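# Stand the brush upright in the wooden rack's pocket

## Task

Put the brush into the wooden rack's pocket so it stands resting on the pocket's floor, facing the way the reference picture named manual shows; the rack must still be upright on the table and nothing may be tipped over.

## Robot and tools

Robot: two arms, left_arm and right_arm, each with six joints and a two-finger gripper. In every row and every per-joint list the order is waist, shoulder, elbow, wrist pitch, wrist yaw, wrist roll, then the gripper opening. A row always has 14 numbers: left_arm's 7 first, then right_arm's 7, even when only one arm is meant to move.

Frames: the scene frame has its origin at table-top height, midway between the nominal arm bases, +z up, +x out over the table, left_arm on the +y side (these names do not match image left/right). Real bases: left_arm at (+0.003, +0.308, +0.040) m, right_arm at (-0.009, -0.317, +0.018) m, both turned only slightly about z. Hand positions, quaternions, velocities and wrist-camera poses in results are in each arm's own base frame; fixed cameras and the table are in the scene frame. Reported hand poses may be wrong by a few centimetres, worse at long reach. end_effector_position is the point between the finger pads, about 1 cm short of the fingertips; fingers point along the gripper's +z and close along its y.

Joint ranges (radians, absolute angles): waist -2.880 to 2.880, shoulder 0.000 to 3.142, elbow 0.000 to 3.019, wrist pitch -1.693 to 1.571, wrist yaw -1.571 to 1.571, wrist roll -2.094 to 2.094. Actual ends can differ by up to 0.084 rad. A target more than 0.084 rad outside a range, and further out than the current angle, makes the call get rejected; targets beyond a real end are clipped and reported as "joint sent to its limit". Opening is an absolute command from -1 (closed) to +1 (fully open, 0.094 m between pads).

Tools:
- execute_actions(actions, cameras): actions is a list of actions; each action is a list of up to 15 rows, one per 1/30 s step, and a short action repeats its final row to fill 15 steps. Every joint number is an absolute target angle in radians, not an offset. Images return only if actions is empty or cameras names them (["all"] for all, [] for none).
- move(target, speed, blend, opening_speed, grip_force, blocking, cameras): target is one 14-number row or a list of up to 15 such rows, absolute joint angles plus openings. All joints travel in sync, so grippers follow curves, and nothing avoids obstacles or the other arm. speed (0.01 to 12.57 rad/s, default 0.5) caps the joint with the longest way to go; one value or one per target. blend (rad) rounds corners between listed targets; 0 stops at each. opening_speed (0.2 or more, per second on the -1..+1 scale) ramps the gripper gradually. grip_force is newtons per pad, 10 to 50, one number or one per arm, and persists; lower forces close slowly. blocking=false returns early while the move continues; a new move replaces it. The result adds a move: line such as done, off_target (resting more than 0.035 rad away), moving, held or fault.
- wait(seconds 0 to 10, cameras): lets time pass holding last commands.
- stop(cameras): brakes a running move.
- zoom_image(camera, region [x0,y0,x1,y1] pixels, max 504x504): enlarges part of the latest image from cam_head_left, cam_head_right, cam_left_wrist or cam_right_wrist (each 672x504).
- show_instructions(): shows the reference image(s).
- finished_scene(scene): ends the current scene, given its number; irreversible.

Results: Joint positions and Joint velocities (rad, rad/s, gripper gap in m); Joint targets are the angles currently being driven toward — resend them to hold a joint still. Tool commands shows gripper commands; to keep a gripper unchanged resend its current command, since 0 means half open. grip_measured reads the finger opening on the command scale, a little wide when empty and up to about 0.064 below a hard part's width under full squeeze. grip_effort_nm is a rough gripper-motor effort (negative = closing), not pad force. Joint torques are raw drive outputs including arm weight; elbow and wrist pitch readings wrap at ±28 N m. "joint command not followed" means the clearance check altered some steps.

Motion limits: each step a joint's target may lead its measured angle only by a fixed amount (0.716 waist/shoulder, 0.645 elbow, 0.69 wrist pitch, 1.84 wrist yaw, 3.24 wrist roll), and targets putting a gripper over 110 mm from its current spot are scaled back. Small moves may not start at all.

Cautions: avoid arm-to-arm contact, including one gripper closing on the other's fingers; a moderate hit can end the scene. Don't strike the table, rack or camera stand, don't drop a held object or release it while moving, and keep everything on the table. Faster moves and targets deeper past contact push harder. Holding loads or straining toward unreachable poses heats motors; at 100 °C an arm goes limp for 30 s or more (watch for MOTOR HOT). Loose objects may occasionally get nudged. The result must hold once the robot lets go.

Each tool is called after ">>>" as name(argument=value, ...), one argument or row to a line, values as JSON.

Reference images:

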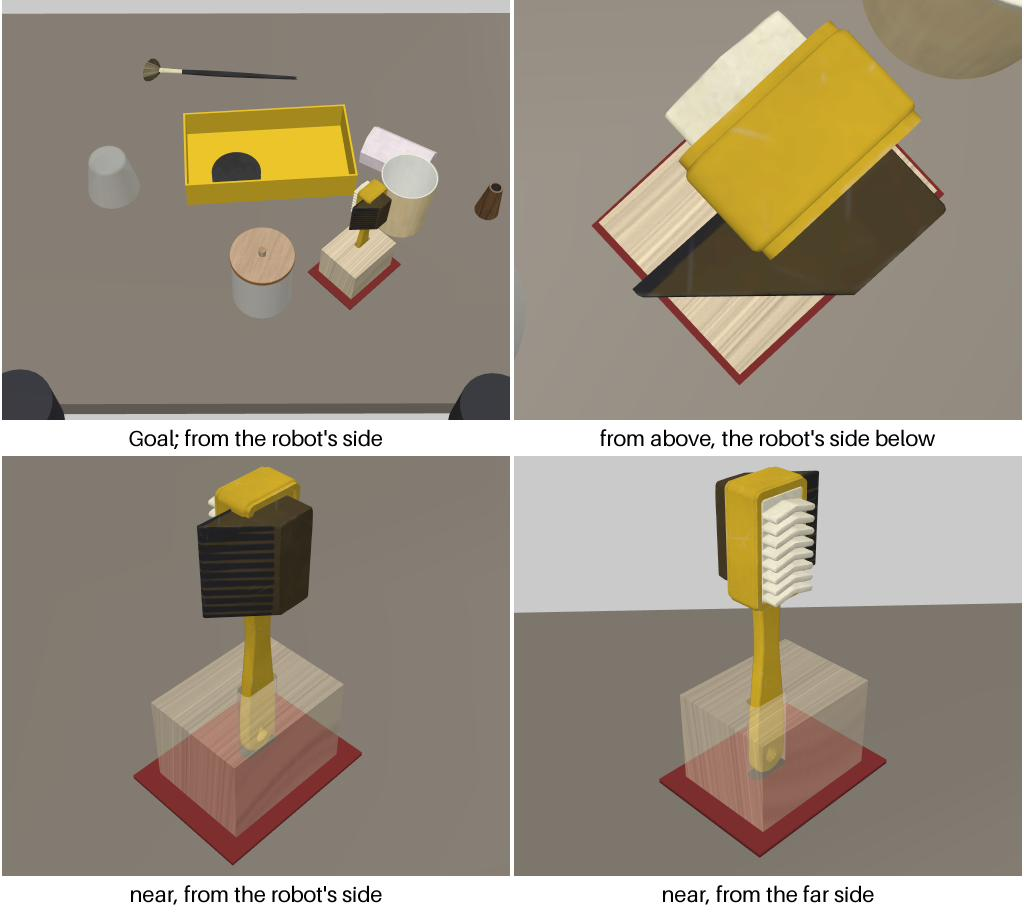

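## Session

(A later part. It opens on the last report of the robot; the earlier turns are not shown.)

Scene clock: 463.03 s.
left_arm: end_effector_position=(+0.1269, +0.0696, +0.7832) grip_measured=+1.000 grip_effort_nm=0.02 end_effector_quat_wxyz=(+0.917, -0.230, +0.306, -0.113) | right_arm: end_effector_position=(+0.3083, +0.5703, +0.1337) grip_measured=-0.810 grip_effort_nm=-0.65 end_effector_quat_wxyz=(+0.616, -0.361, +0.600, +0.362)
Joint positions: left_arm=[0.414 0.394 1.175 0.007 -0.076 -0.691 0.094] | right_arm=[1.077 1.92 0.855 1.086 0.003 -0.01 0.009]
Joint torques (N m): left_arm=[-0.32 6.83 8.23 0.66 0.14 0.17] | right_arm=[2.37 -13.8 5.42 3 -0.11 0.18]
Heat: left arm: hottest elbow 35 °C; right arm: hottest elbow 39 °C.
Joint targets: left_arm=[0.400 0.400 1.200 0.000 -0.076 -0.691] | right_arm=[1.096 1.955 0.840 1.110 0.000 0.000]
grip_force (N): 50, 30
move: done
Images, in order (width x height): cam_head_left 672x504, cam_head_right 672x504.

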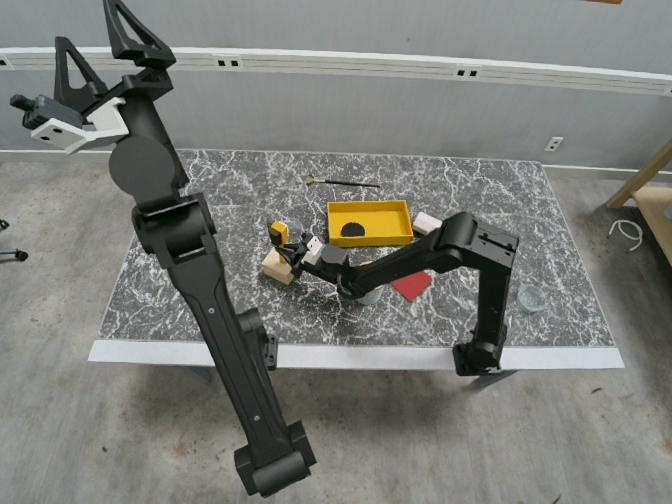

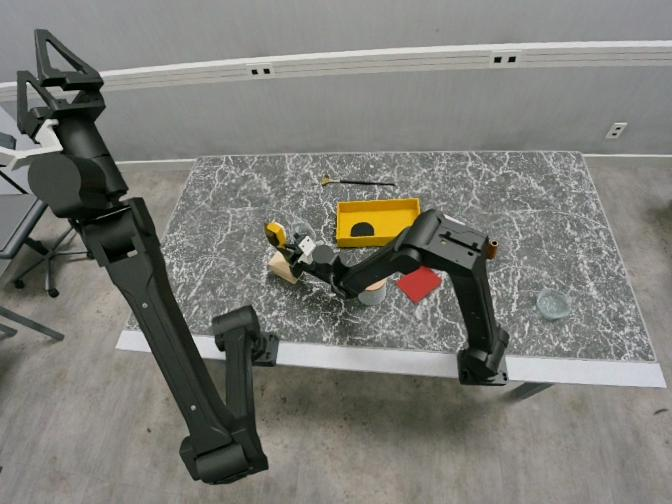

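>>> move(
  target=[
    [0.4,0.4,1.2,0,-0.076,-0.691,1,1.096,1.86,0.860,0.98,0,0,-1],
    [0.4,0.4,1.2,0,-0.076,-0.691,1,1.096,1.86,0.849,1.02,0,0,-1],
    [0.4,0.4,1.2,0,-0.076,-0.691,1,1.096,1.905,0.851,1.055,0,0,-1],
  ],
  speed=0.06,
  cameras=["cam_head_left","cam_head_right"],
)

>>> zoom_image(
  camera="cam_head_left",
  region=[265, 235, 305, 275],
)

>>> zoom_image(
  camera="cam_head_right",
  region=[270, 235, 310, 275],
)

Scene clock: 472.67 s.
left_arm: end_effector_position=(+0.1269, +0.0696, +0.7832) grip_measured=+1.000 grip_effort_nm=0.02 end_effector_quat_wxyz=(+0.917, -0.230, +0.306, -0.113) | right_arm: end_effector_position=(+0.3054, +0.5696, +0.1365) grip_measured=-0.810 grip_effort_nm=-0.65 end_effector_quat_wxyz=(+0.606, -0.368, +0.608, +0.358)
Joint positions: left_arm=[0.414 0.394 1.175 0.007 -0.076 -0.691 0.094] | right_arm=[1.08 1.89 0.849 1.03 0.003 -0.01 0.009]
Joint torques (N m): left_arm=[-0.26 6.71 8.23 0.66 0.13 0.17] | right_arm=[1.96 -15.5 6.87 3.14 -0.13 0.13]
Heat: left arm: hottest elbow 35 °C; right arm: hottest elbow 38 °C.
Joint targets: left_arm=[0.400 0.400 1.200 0.000 -0.076 -0.691] | right_arm=[1.096 1.905 0.851 1.055 0.000 0.000]
grip_force (N): 50, 30
move: done
Images, in order (width x height): cam_head_left 672x504, cam_head_right 672x504.

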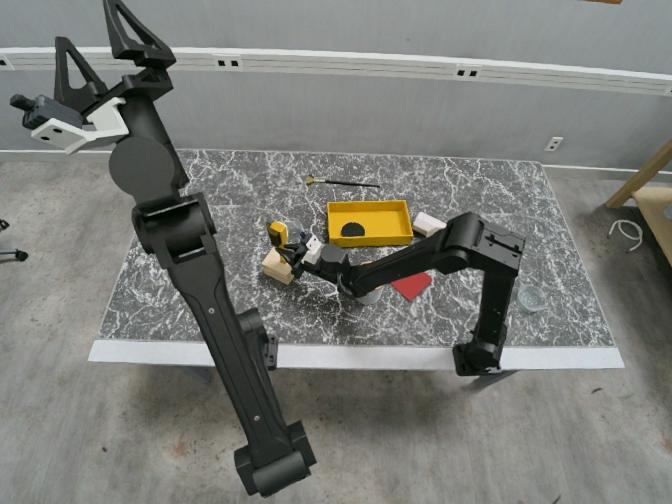

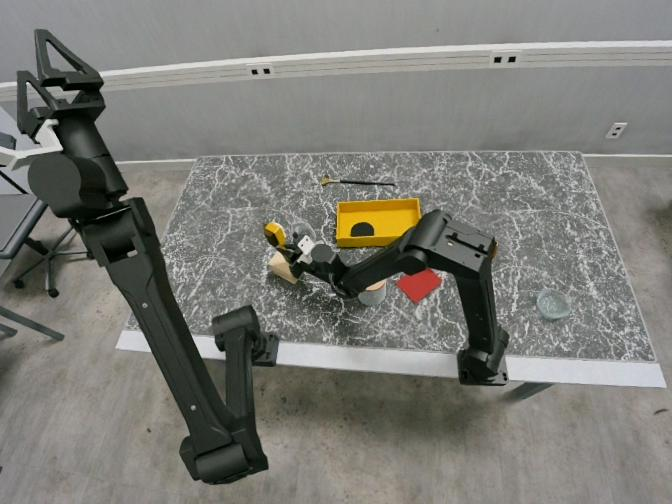

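Scaled by 12.600 from the camera's 672x504 image, which has a finer 960x720 frame.

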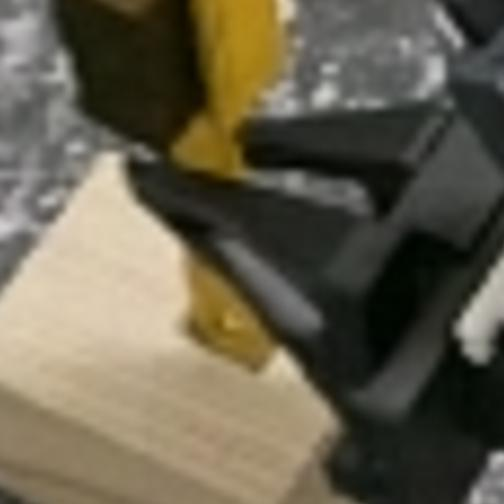

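Scaled by 12.600 from the camera's 672x504 image, which has a finer 960x720 frame.

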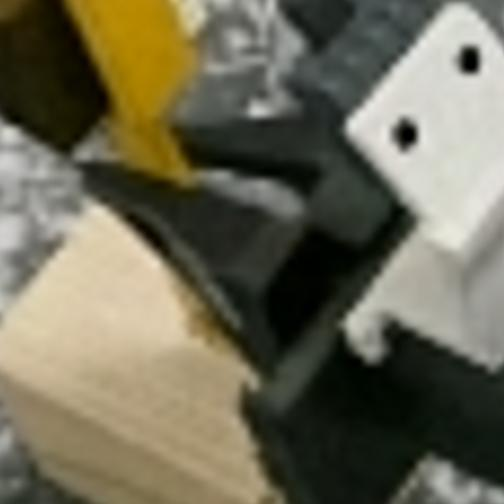

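>>> move(
  target=[
    [0.4,0.4,1.2,0,-0.076,-0.691,1,1.060,1.895,0.849,1.045,0,0,-1],
  ],
  speed=0.03,
)

Scene clock: 476.33 s.
left_arm: end_effector_position=(+0.1269, +0.0696, +0.7832) grip_measured=+1.000 grip_effort_nm=0.02 end_effector_quat_wxyz=(+0.917, -0.230, +0.306, -0.113) | right_arm: end_effector_position=(+0.3076, +0.5684, +0.1365) grip_measured=-0.810 grip_effort_nm=-0.65 end_effector_quat_wxyz=(+0.606, -0.366, +0.609, +0.357)
Joint positions: left_arm=[0.414 0.394 1.175 0.007 -0.076 -0.691 0.094] | right_arm=[1.076 1.89 0.849 1.03 0.003 -0.01 0.009]
Joint torques (N m): left_arm=[-0.26 6.59 8.25 0.69 0.12 0.16] | right_arm=[-0.03 -15.68 6.83 2.74 -0.14 0.22]
Heat: left arm: hottest elbow 35 °C; right arm: hottest elbow 38 °C.
Joint targets: left_arm=[0.400 0.400 1.200 0.000 -0.076 -0.691] | right_arm=[1.060 1.895 0.849 1.045 0.000 0.000]
grip_force (N): 50, 30
move: done

>>> move(
  target=[
    [0.4,0.4,1.2,0,-0.076,-0.691,1,1.057,1.895,0.849,1.045,0,0,-1],
    [0.4,0.4,1.2,0,-0.076,-0.691,1,1.057,1.94,0.851,1.083,0,0,-1],
  ],
  speed=0.04,
  cameras=["cam_head_left","cam_head_right"],
)

>>> zoom_image(
  camera="cam_head_left",
  region=[265, 235, 305, 275],
)

>>> zoom_image(
  camera="cam_head_right",
  region=[270, 235, 310, 275],
)

Scene clock: 483.37 s.
left_arm: end_effector_position=(+0.1269, +0.0696, +0.7832) grip_measured=+1.000 grip_effort_nm=0.02 end_effector_quat_wxyz=(+0.917, -0.230, +0.306, -0.113) | right_arm: end_effector_position=(+0.3096, +0.5674, +0.1270) grip_measured=-0.810 grip_effort_nm=-0.65 end_effector_quat_wxyz=(+0.607, -0.365, +0.609, +0.356)
Joint positions: left_arm=[0.414 0.394 1.175 0.007 -0.076 -0.691 0.094] | right_arm=[1.073 1.916 0.849 1.059 0.003 -0.01 0.009]
Joint torques (N m): left_arm=[-0.21 6.83 8.23 0.68 0.13 0.15] | right_arm=[-1.2 -14.27 6.8 3 -0.1 0.21]
Heat: left arm: hottest elbow 35 °C; right arm: hottest elbow 37 °C.
Joint targets: left_arm=[0.400 0.400 1.200 0.000 -0.076 -0.691] | right_arm=[1.057 1.940 0.851 1.083 0.000 0.000]
grip_force (N): 50, 30
move: done
Images, in order (width x height): cam_head_left 672x504, cam_head_right 672x504.

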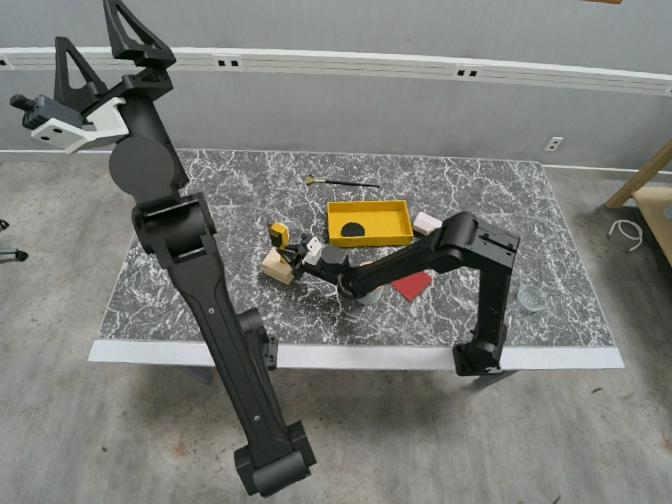

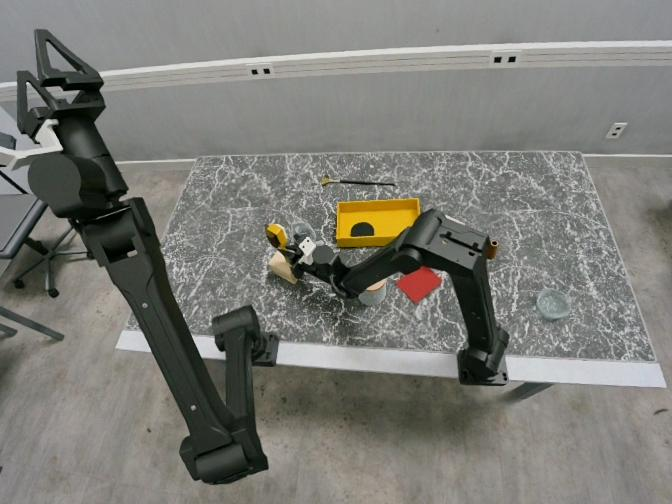

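Scaled by 12.600 from the camera's 672x504 image, which has a finer 960x720 frame.

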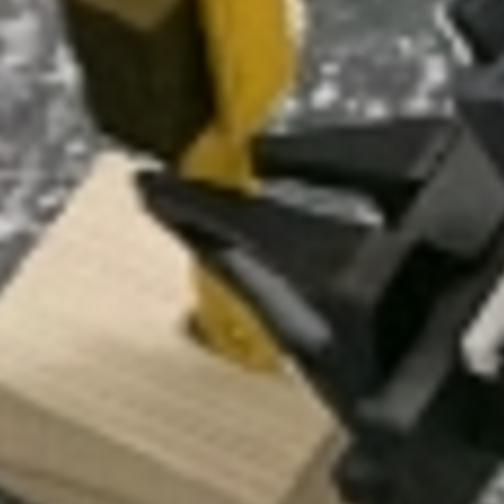

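Scaled by 12.600 from the camera's 672x504 image, which has a finer 960x720 frame.

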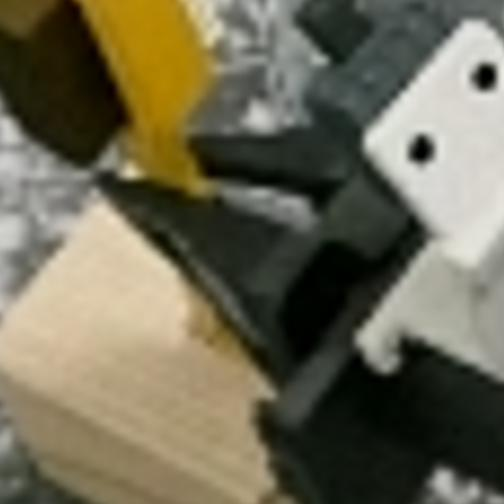

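>>> move(
  target=[0.4,0.4,1.2,0,-0.076,-0.691,1,1.057,1.955,0.875,1.09,0,0,-1],
  speed=0.02,
)

>>> move(
  target=[0.4,0.4,1.2,0,-0.076,-0.691,1,1.057,1.96,0.888,1.1,0,0,-1],
  speed=0.01,
  cameras=["cam_head_left","cam_head_right"],
)

>>> zoom_image(
  camera="cam_head_left",
  region=[265, 235, 305, 275],
)

Scene clock: 489.47 s.
left_arm: end_effector_position=(+0.1269, +0.0696, +0.7832) grip_measured=+1.000 grip_effort_nm=0.02 end_effector_quat_wxyz=(+0.917, -0.230, +0.306, -0.113) | right_arm: end_effector_position=(+0.3096, +0.5674, +0.1284) grip_measured=-0.810 grip_effort_nm=-0.65 end_effector_quat_wxyz=(+0.610, -0.364, +0.607, +0.357)
Joint positions: left_arm=[0.414 0.394 1.175 0.007 -0.076 -0.691 0.094] | right_arm=[1.073 1.917 0.849 1.066 0.003 -0.01 0.009]
Joint torques (N m): left_arm=[-0.03 6.59 8.25 0.69 0.14 0.17] | right_arm=[-0.73 -12.86 8.7 3.11 -0.11 0.14]
Heat: left arm: hottest elbow 35 °C; right arm: hottest elbow 37 °C.
Joint targets: left_arm=[0.400 0.400 1.200 0.000 -0.076 -0.691] | right_arm=[1.057 1.955 0.875 1.090 0.000 0.000]
grip_force (N): 50, 30
move: off_target (right_arm); right_arm: the shoulder is farthest, 0.038 rad from its target

Scene clock: 491.00 s.
left_arm: end_effector_position=(+0.1269, +0.0696, +0.7832) grip_measured=+1.000 grip_effort_nm=0.02 end_effector_quat_wxyz=(+0.917, -0.230, +0.306, -0.113) | right_arm: end_effector_position=(+0.3111, +0.5702, +0.1322) grip_measured=-0.810 grip_effort_nm=-0.65 end_effector_quat_wxyz=(+0.614, -0.361, +0.603, +0.360)
Joint positions: left_arm=[0.414 0.394 1.175 0.007 -0.076 -0.691 0.094] | right_arm=[1.073 1.921 0.858 1.076 0.003 -0.01 0.009]
Joint torques (N m): left_arm=[-0.26 6.77 8.23 0.68 0.13 0.16] | right_arm=[-0.32 -13.63 9.24 3.22 -0.16 0.17]
Heat: left arm: hottest elbow 35 °C; right arm: hottest elbow 37 °C.
Joint targets: left_arm=[0.400 0.400 1.200 0.000 -0.076 -0.691] | right_arm=[1.057 1.960 0.888 1.100 0.000 0.000]
grip_force (N): 50, 30
move: off_target (right_arm); right_arm: the shoulder is farthest, 0.039 rad from its target
Images, in order (width x height): cam_head_left 672x504, cam_head_right 672x504.

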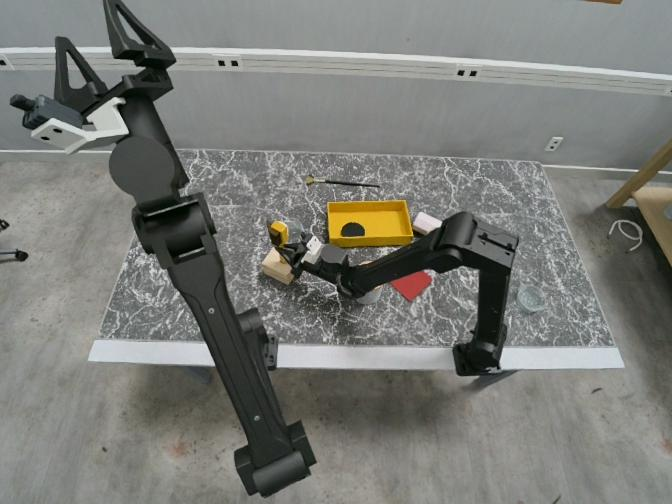

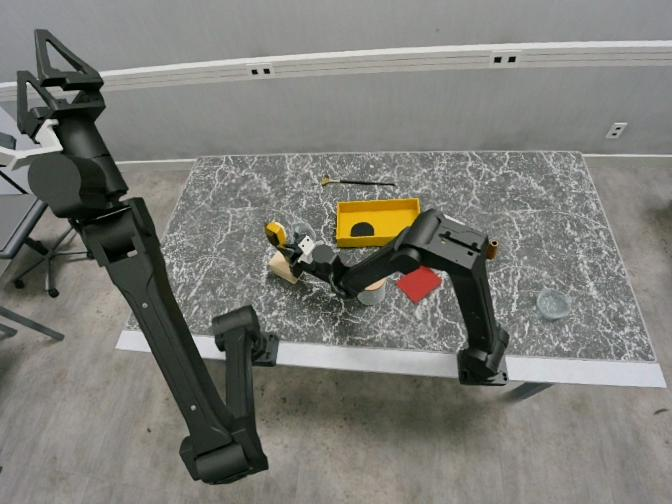

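Scaled by 12.600 from the camera's 672x504 image, which has a finer 960x720 frame.

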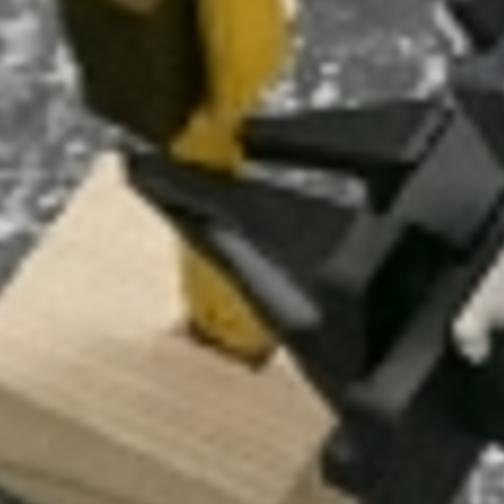

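>>> move(
  target=[
    [0.4,0.4,1.2,0,-0.076,-0.691,1,1.057,1.87,0.860,1.0,0,0,-1],
    [0.4,0.4,1.2,0,-0.076,-0.691,1,1.058,1.87,0.851,1.03,0,0,-1],
    [0.4,0.4,1.2,0,-0.076,-0.691,1,1.058,1.935,0.851,1.098,0,0,-1],
  ],
  speed=0.05,
  cameras=["cam_head_left","cam_head_right"],
)

>>> zoom_image(
  camera="cam_head_left",
  region=[265, 235, 305, 275],
)

Scene clock: 499.30 s.
left_arm: end_effector_position=(+0.1269, +0.0696, +0.7832) grip_measured=+1.000 grip_effort_nm=0.02 end_effector_quat_wxyz=(+0.917, -0.230, +0.306, -0.113) | right_arm: end_effector_position=(+0.3100, +0.5681, +0.1312) grip_measured=-0.810 grip_effort_nm=-0.65 end_effector_quat_wxyz=(+0.613, -0.362, +0.604, +0.359)
Joint positions: left_arm=[0.414 0.394 1.175 0.007 -0.076 -0.691 0.094] | right_arm=[1.073 1.917 0.851 1.074 0.003 -0.01 0.009]
Joint torques (N m): left_arm=[-0.15 6.77 8.24 0.64 0.13 0.17] | right_arm=[-0.73 -15.03 6.71 3.14 -0.14 0.19]
Heat: left arm: hottest elbow 35 °C; right arm: hottest elbow 37 °C.
Joint targets: left_arm=[0.400 0.400 1.200 0.000 -0.076 -0.691] | right_arm=[1.058 1.935 0.851 1.098 0.000 0.000]
grip_force (N): 50, 30
move: done
Images, in order (width x height): cam_head_left 672x504, cam_head_right 672x504.

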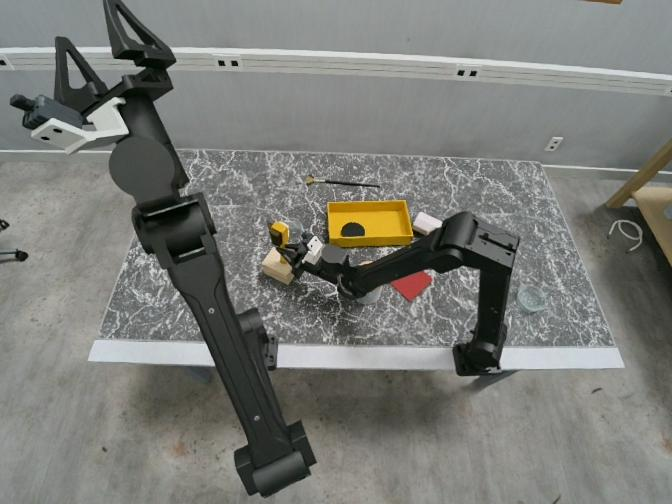

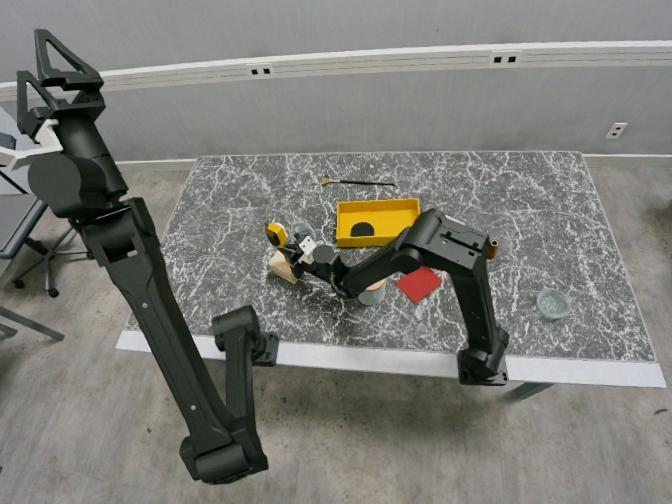

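Scaled by 12.600 from the camera's 672x504 image, which has a finer 960x720 frame.

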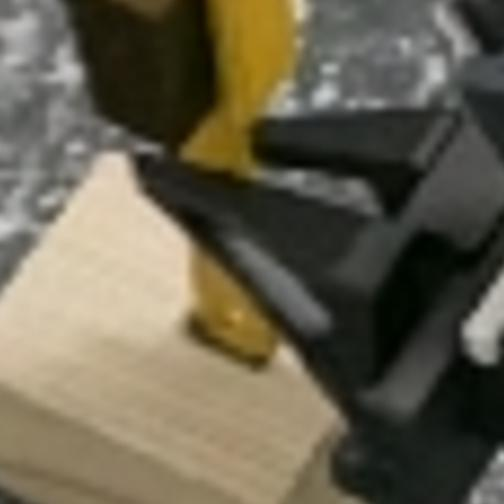

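>>> move(
  target=[
    [0.4,0.4,1.2,0,-0.076,-0.691,1,1.085,1.945,0.851,1.098,0,0,-1],
    [0.4,0.4,1.2,0,-0.076,-0.691,1,1.096,1.955,0.851,1.098,0,0,-1],
  ],
  speed=[0.03,0.006],
  cameras=["cam_head_left"],
)

>>> zoom_image(
  camera="cam_head_left",
  region=[265, 235, 305, 275],
)

each speed must be a number from 0.01 to 12.57 (rad/s); nothing of the call was run

Scaled by 12.600 from the camera's 672x504 image, which has a finer 960x720 frame.

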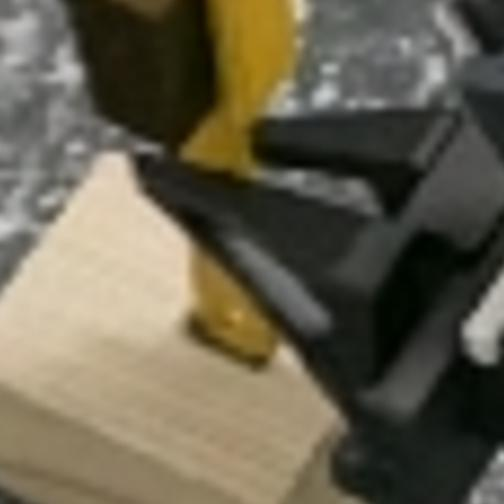

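>>> move(
  target=[
    [0.4,0.4,1.2,0,-0.076,-0.691,1,1.085,1.945,0.851,1.098,0,0,-1],
    [0.4,0.4,1.2,0,-0.076,-0.691,1,1.096,1.955,0.851,1.098,0,0,-1],
  ],
  speed=[0.03,0.01],
  cameras=["cam_head_left"],
)

>>> zoom_image(
  camera="cam_head_left",
  region=[265, 235, 305, 275],
)

Scene clock: 507.63 s.
left_arm: end_effector_position=(+0.1269, +0.0696, +0.7832) grip_measured=+1.000 grip_effort_nm=0.02 end_effector_quat_wxyz=(+0.917, -0.230, +0.306, -0.113) | right_arm: end_effector_position=(+0.3087, +0.5688, +0.1307) grip_measured=-0.810 grip_effort_nm=-0.65 end_effector_quat_wxyz=(+0.612, -0.363, +0.604, +0.360)
Joint positions: left_arm=[0.414 0.394 1.175 0.007 -0.076 -0.691 0.094] | right_arm=[1.075 1.918 0.851 1.074 0.003 -0.01 0.009]
Joint torques (N m): left_arm=[-0.26 6.77 8.25 0.7 0.13 0.16] | right_arm=[2.84 -13.22 6.54 3.21 -0.12 0.17]
Heat: left arm: hottest elbow 35 °C; right arm: hottest elbow 37 °C.
Joint targets: left_arm=[0.400 0.400 1.200 0.000 -0.076 -0.691] | right_arm=[1.096 1.955 0.851 1.098 0.000 0.000]
grip_force (N): 50, 30
move: off_target (right_arm); right_arm: the shoulder is farthest, 0.037 rad from its target
Images, in order (width x height): cam_head_left 672x504.

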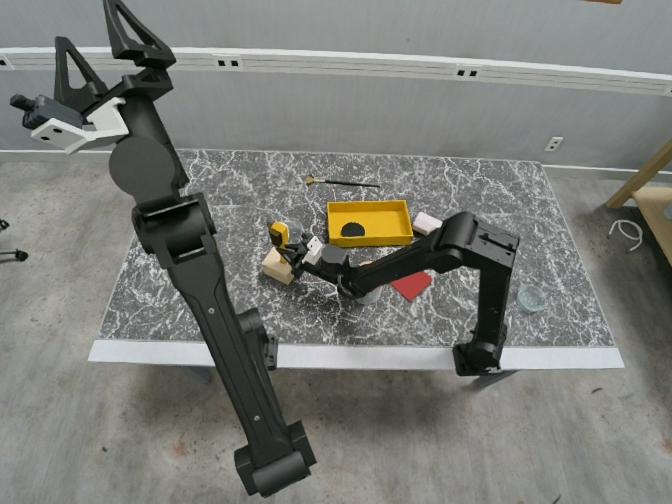

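Scaled by 12.600 from the camera's 672x504 image, which has a finer 960x720 frame.

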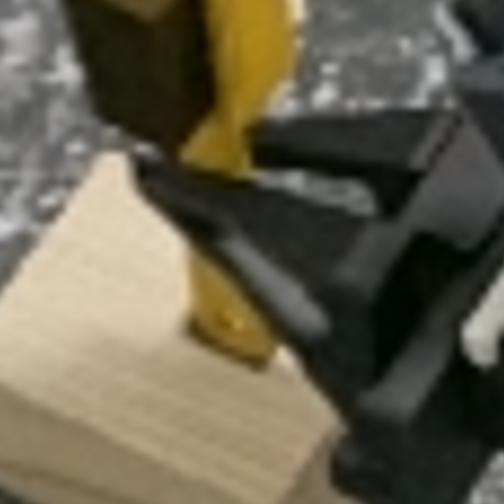

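>>> move(
  target=[0.4,0.4,1.2,0,-0.076,-0.691,1,1.099,1.96,0.853,1.1,0,0,-1],
  speed=0.01,
  cameras=["cam_head_left"],
)

>>> zoom_image(
  camera="cam_head_left",
  region=[270, 245, 294, 269],
)

>>> move(
  target=[0.4,0.4,1.2,0,-0.076,-0.691,1,1.102,1.965,0.853,1.1,0,0,-1],
  speed=0.01,
  cameras=["cam_head_left"],
)

>>> zoom_image(
  camera="cam_head_left",
  region=[270, 245, 294, 269],
)

Scene clock: 511.50 s.
left_arm: end_effector_position=(+0.1269, +0.0696, +0.7832) grip_measured=+1.000 grip_effort_nm=0.02 end_effector_quat_wxyz=(+0.917, -0.230, +0.306, -0.113) | right_arm: end_effector_position=(+0.3076, +0.5694, +0.1309) grip_measured=-0.810 grip_effort_nm=-0.65 end_effector_quat_wxyz=(+0.612, -0.363, +0.603, +0.360)
Joint positions: left_arm=[0.414 0.394 1.175 0.007 -0.076 -0.691 0.094] | right_arm=[1.077 1.918 0.851 1.076 0.003 -0.01 0.009]
Joint torques (N m): left_arm=[-0.21 6.77 8.28 0.69 0.14 0.17] | right_arm=[2.73 -12.51 6.74 3.11 -0.11 0.19]
Heat: left arm: hottest elbow 35 °C; right arm: hottest elbow 37 °C.
Joint targets: left_arm=[0.400 0.400 1.200 0.000 -0.076 -0.691] | right_arm=[1.099 1.960 0.853 1.100 0.000 0.000]
grip_force (N): 50, 30
move: off_target (right_arm); right_arm: the shoulder is farthest, 0.042 rad from its target
Images, in order (width x height): cam_head_left 672x504.

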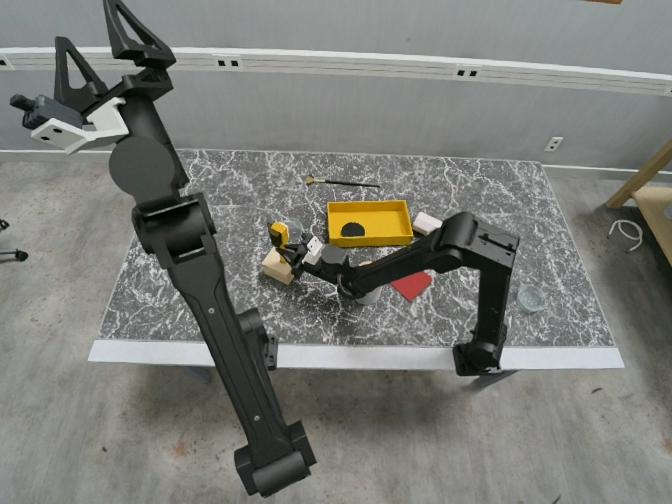

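Scaled by 21.000 from the camera's 672x504 image, which has a finer 960x720 frame.

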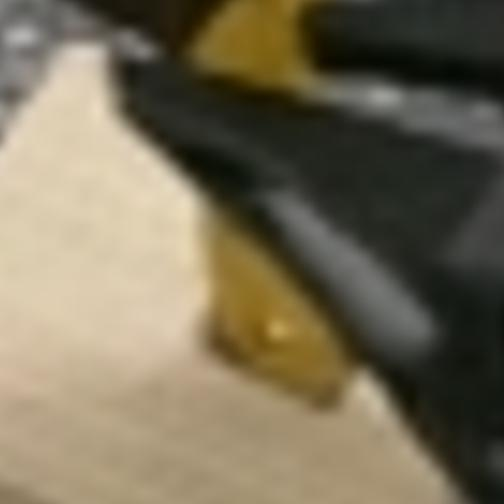

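Scene clock: 512.23 s.
left_arm: end_effector_position=(+0.1269, +0.0696, +0.7832) grip_measured=+1.000 grip_effort_nm=0.02 end_effector_quat_wxyz=(+0.917, -0.230, +0.306, -0.113) | right_arm: end_effector_position=(+0.3061, +0.5702, +0.1309) grip_measured=-0.810 grip_effort_nm=-0.65 end_effector_quat_wxyz=(+0.612, -0.364, +0.603, +0.361)
Joint positions: left_arm=[0.414 0.394 1.175 0.007 -0.076 -0.691 0.094] | right_arm=[1.08 1.918 0.851 1.076 0.003 -0.01 0.009]
Joint torques (N m): left_arm=[-0.26 6.77 8.25 0.69 0.14 0.17] | right_arm=[2.78 -12.63 6.8 3.1 -0.12 0.15]
Heat: left arm: hottest elbow 35 °C; right arm: hottest elbow 37 °C.
Joint targets: left_arm=[0.400 0.400 1.200 0.000 -0.076 -0.691] | right_arm=[1.102 1.965 0.853 1.100 0.000 0.000]
grip_force (N): 50, 30
move: off_target (right_arm); right_arm: the shoulder is farthest, 0.047 rad from its target
Images, in order (width x height): cam_head_left 672x504.

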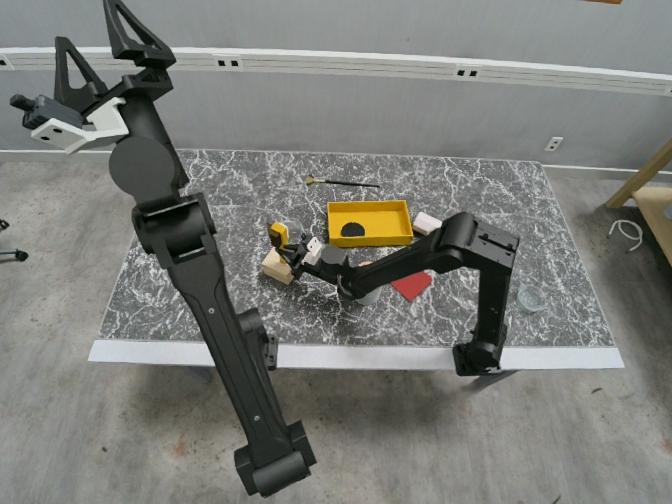

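Scaled by 21.000 from the camera's 672x504 image, which has a finer 960x720 frame.

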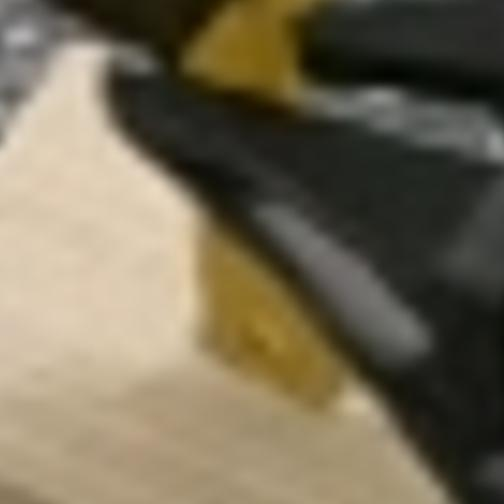

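>>> move(
  target=[0.4,0.4,1.2,0,-0.076,-0.691,1,1.101,1.962,0.848,1.07,0,0,-1],
  speed=0.02,
)

>>> move(
  target=[0.4,0.4,1.2,0,-0.076,-0.691,1,1.101,1.962,0.844,1.045,0,0,-1],
  speed=0.02,
  cameras=["cam_head_left"],
)

>>> zoom_image(
  camera="cam_head_left",
  region=[270, 245, 294, 269],
)

Scene clock: 517.87 s.
left_arm: end_effector_position=(+0.1269, +0.0696, +0.7832) grip_measured=+1.000 grip_effort_nm=0.02 end_effector_quat_wxyz=(+0.917, -0.230, +0.306, -0.113) | right_arm: end_effector_position=(+0.3061, +0.5702, +0.1309) grip_measured=-0.810 grip_effort_nm=-0.65 end_effector_quat_wxyz=(+0.612, -0.364, +0.603, +0.361)
Joint positions: left_arm=[0.414 0.394 1.175 0.007 -0.076 -0.691 0.094] | right_arm=[1.08 1.918 0.851 1.076 0.003 -0.01 0.009]
Joint torques (N m): left_arm=[-0.21 6.77 8.24 0.72 0.14 0.17] | right_arm=[2.26 -12.75 6.38 1.87 -0.12 0.16]
Heat: left arm: hottest elbow 35 °C; right arm: hottest elbow 37 °C.
Joint targets: left_arm=[0.400 0.400 1.200 0.000 -0.076 -0.691] | right_arm=[1.101 1.962 0.848 1.070 0.000 0.000]
grip_force (N): 50, 30
move: off_target (right_arm); right_arm: the shoulder is farthest, 0.044 rad from its target

Scene clock: 519.33 s.
left_arm: end_effector_position=(+0.1269, +0.0696, +0.7832) grip_measured=+1.000 grip_effort_nm=0.02 end_effector_quat_wxyz=(+0.917, -0.230, +0.306, -0.113) | right_arm: end_effector_position=(+0.3061, +0.5702, +0.1265) grip_measured=-0.810 grip_effort_nm=-0.65 end_effector_quat_wxyz=(+0.606, -0.367, +0.608, +0.358)
Joint positions: left_arm=[0.414 0.394 1.175 0.007 -0.076 -0.691 0.094] | right_arm=[1.08 1.918 0.851 1.058 0.003 -0.01 0.009]
Joint torques (N m): left_arm=[-0.15 6.71 8.24 0.73 0.13 0.16] | right_arm=[2.55 -13.27 6.06 1.66 -0.11 0.17]
Heat: left arm: hottest elbow 35 °C; right arm: hottest elbow 37 °C.
Joint targets: left_arm=[0.400 0.400 1.200 0.000 -0.076 -0.691] | right_arm=[1.101 1.962 0.844 1.045 0.000 0.000]
grip_force (N): 50, 30
move: off_target (right_arm); right_arm: the shoulder is farthest, 0.044 rad from its target
Images, in order (width x height): cam_head_left 672x504.

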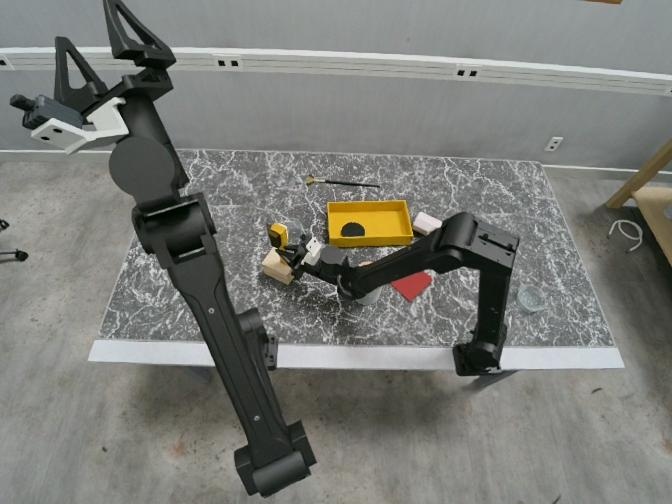

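Scaled by 21.000 from the camera's 672x504 image, which has a finer 960x720 frame.

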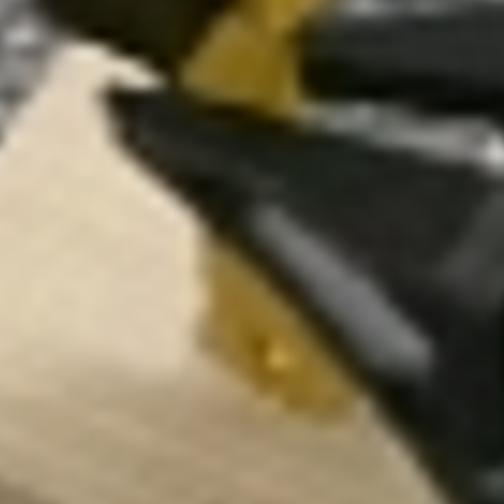

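>>> move(
  target=[0.4,0.4,1.2,0,-0.076,-0.691,1,1.060,1.955,0.848,1.068,0,0,-1],
  speed=0.02,
)

>>> move(
  target=[0.4,0.4,1.2,0,-0.076,-0.691,1,1.057,1.955,0.848,1.073,0,0,-1],
  speed=0.01,
  cameras=["cam_head_left"],
)

>>> zoom_image(
  camera="cam_head_left",
  region=[270, 245, 294, 269],
)

Scene clock: 524.20 s.
left_arm: end_effector_position=(+0.1269, +0.0696, +0.7832) grip_measured=+1.000 grip_effort_nm=0.02 end_effector_quat_wxyz=(+0.917, -0.230, +0.306, -0.113) | right_arm: end_effector_position=(+0.3082, +0.5690, +0.1265) grip_measured=-0.810 grip_effort_nm=-0.65 end_effector_quat_wxyz=(+0.607, -0.366, +0.609, +0.357)
Joint positions: left_arm=[0.414 0.394 1.175 0.007 -0.076 -0.691 0.094] | right_arm=[1.076 1.918 0.851 1.058 0.003 -0.01 0.009]
Joint torques (N m): left_arm=[-0.32 6.77 8.28 0.72 0.14 0.17] | right_arm=[-0.62 -13.57 6.22 2.55 -0.13 0.17]
Heat: left arm: hottest elbow 35 °C; right arm: hottest elbow 36 °C.
Joint targets: left_arm=[0.400 0.400 1.200 0.000 -0.076 -0.691] | right_arm=[1.060 1.955 0.848 1.068 0.000 0.000]
grip_force (N): 50, 30
move: off_target (right_arm); right_arm: the shoulder is farthest, 0.037 rad from its target

Scene clock: 524.93 s.
left_arm: end_effector_position=(+0.1269, +0.0696, +0.7832) grip_measured=+1.000 grip_effort_nm=0.02 end_effector_quat_wxyz=(+0.917, -0.230, +0.306, -0.113) | right_arm: end_effector_position=(+0.3084, +0.5689, +0.1265) grip_measured=-0.810 grip_effort_nm=-0.65 end_effector_quat_wxyz=(+0.607, -0.366, +0.609, +0.357)
Joint positions: left_arm=[0.414 0.394 1.175 0.007 -0.076 -0.691 0.094] | right_arm=[1.075 1.918 0.851 1.058 0.003 -0.01 0.009]
Joint torques (N m): left_arm=[-0.15 6.83 8.27 0.68 0.14 0.16] | right_arm=[-0.32 -13.68 6.26 2.78 -0.13 0.2]
Heat: left arm: hottest elbow 35 °C; right arm: hottest elbow 36 °C.
Joint targets: left_arm=[0.400 0.400 1.200 0.000 -0.076 -0.691] | right_arm=[1.057 1.955 0.848 1.073 0.000 0.000]
grip_force (N): 50, 30
move: off_target (right_arm); right_arm: the shoulder is farthest, 0.037 rad from its target
Images, in order (width x height): cam_head_left 672x504.

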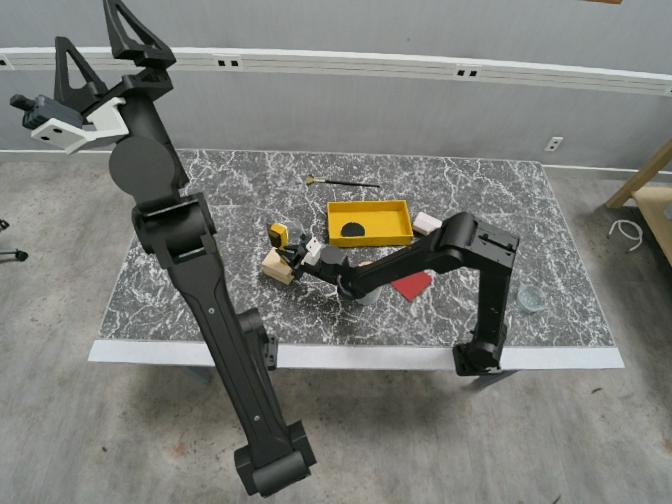

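Scaled by 21.000 from the camera's 672x504 image, which has a finer 960x720 frame.

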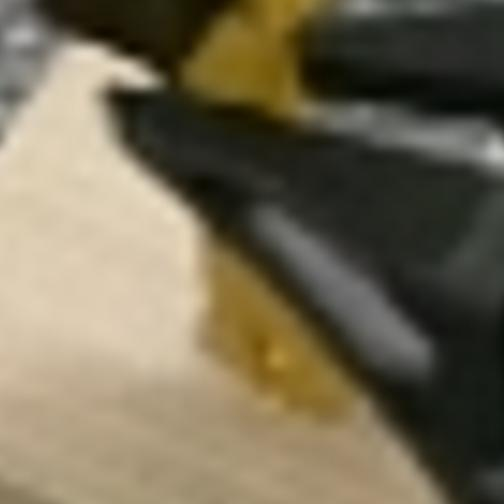

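>>> move(
  target=[0.4,0.4,1.2,0,-0.076,-0.691,1,1.062,1.985,0.848,1.085,0,0,-1],
  speed=0.03,
  cameras=["cam_head_left","cam_head_right","cam_right_wrist"],
)

>>> zoom_image(
  camera="cam_head_left",
  region=[270, 245, 294, 269],
)

>>> zoom_image(
  camera="cam_head_right",
  region=[270, 235, 310, 275],
)

Scene clock: 531.20 s.
left_arm: end_effector_position=(+0.1269, +0.0696, +0.7832) grip_measured=+1.000 grip_effort_nm=0.02 end_effector_quat_wxyz=(+0.917, -0.230, +0.306, -0.113) | right_arm: end_effector_position=(+0.3084, +0.5689, +0.1264) grip_measured=-0.810 grip_effort_nm=-0.65 end_effector_quat_wxyz=(+0.607, -0.366, +0.608, +0.357)
Joint positions: left_arm=[0.414 0.394 1.175 0.007 -0.076 -0.691 0.094] | right_arm=[1.075 1.919 0.851 1.061 0.003 -0.01 0.009]
Joint torques (N m): left_arm=[-0.15 6.83 8.25 0.69 0.13 0.17] | right_arm=[-0.73 -9.99 6.31 3.14 -0.14 0.16]
Heat: left arm: hottest elbow 35 °C; right arm: hottest elbow 36 °C.
Joint targets: left_arm=[0.400 0.400 1.200 0.000 -0.076 -0.691] | right_arm=[1.062 1.985 0.848 1.085 0.000 0.000]
grip_force (N): 50, 30
move: off_target (right_arm); right_arm: the shoulder is farthest, 0.066 rad from its target
Images, in order (width x height): cam_head_left 672x504, cam_head_right 672x504, cam_right_wrist 672x504.

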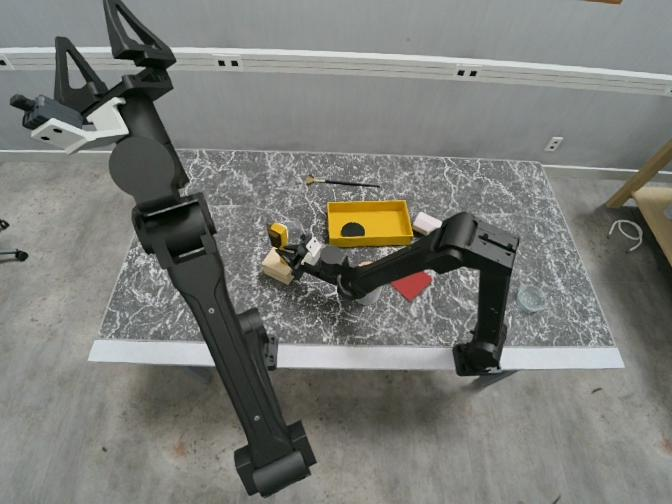

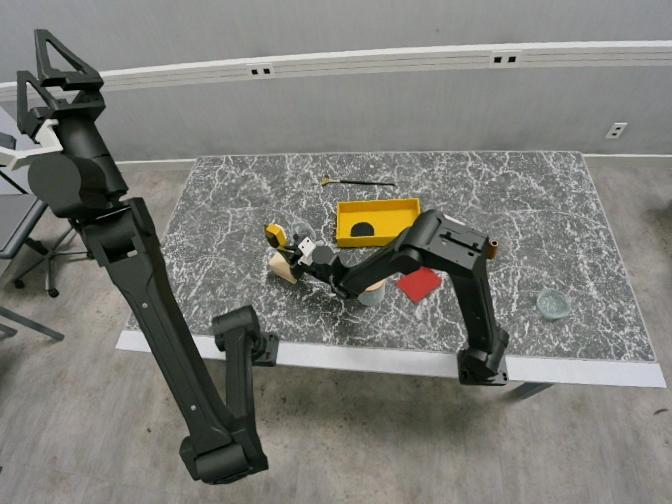

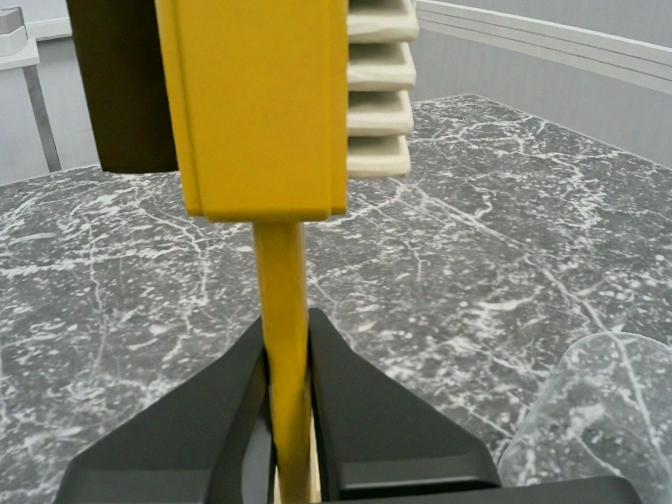

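Scaled by 21.000 from the camera's 672x504 image, which has a finer 960x720 frame.

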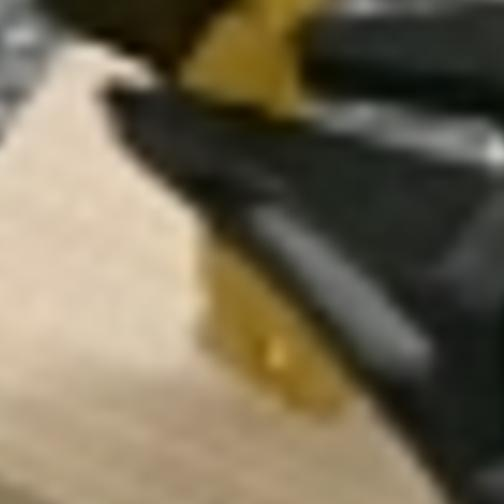

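Scaled by 12.600 from the camera's 672x504 image, which has a finer 960x720 frame.

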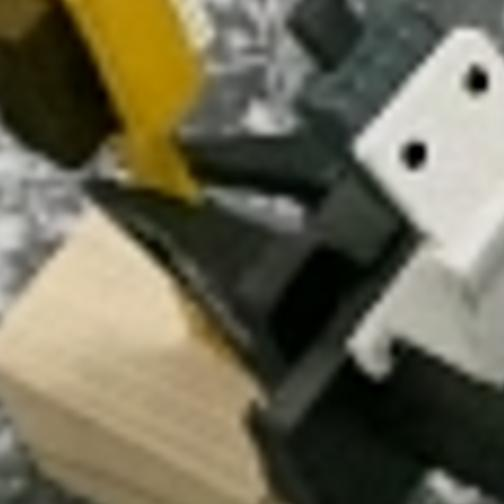

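>>> zoom_image(
  camera="cam_head_left",
  region=[320, 220, 420, 320],
)

>>> zoom_image(
  camera="cam_head_right",
  region=[320, 220, 420, 320],
)

Scaled by 5.040 from the camera's 672x504 image, which has a finer 960x720 frame.

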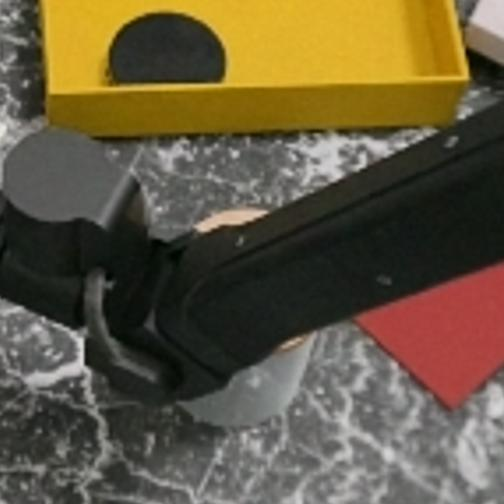

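Scaled by 5.040 from the camera's 672x504 image, which has a finer 960x720 frame.

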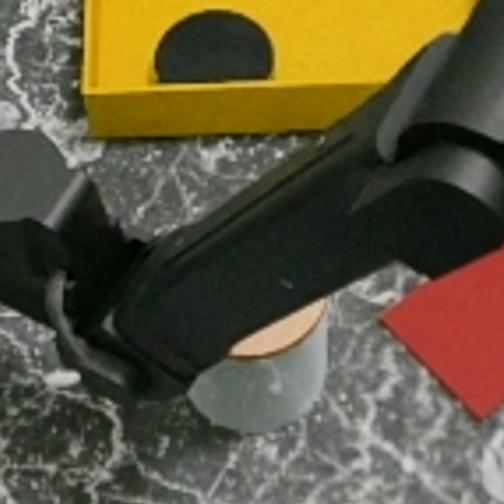

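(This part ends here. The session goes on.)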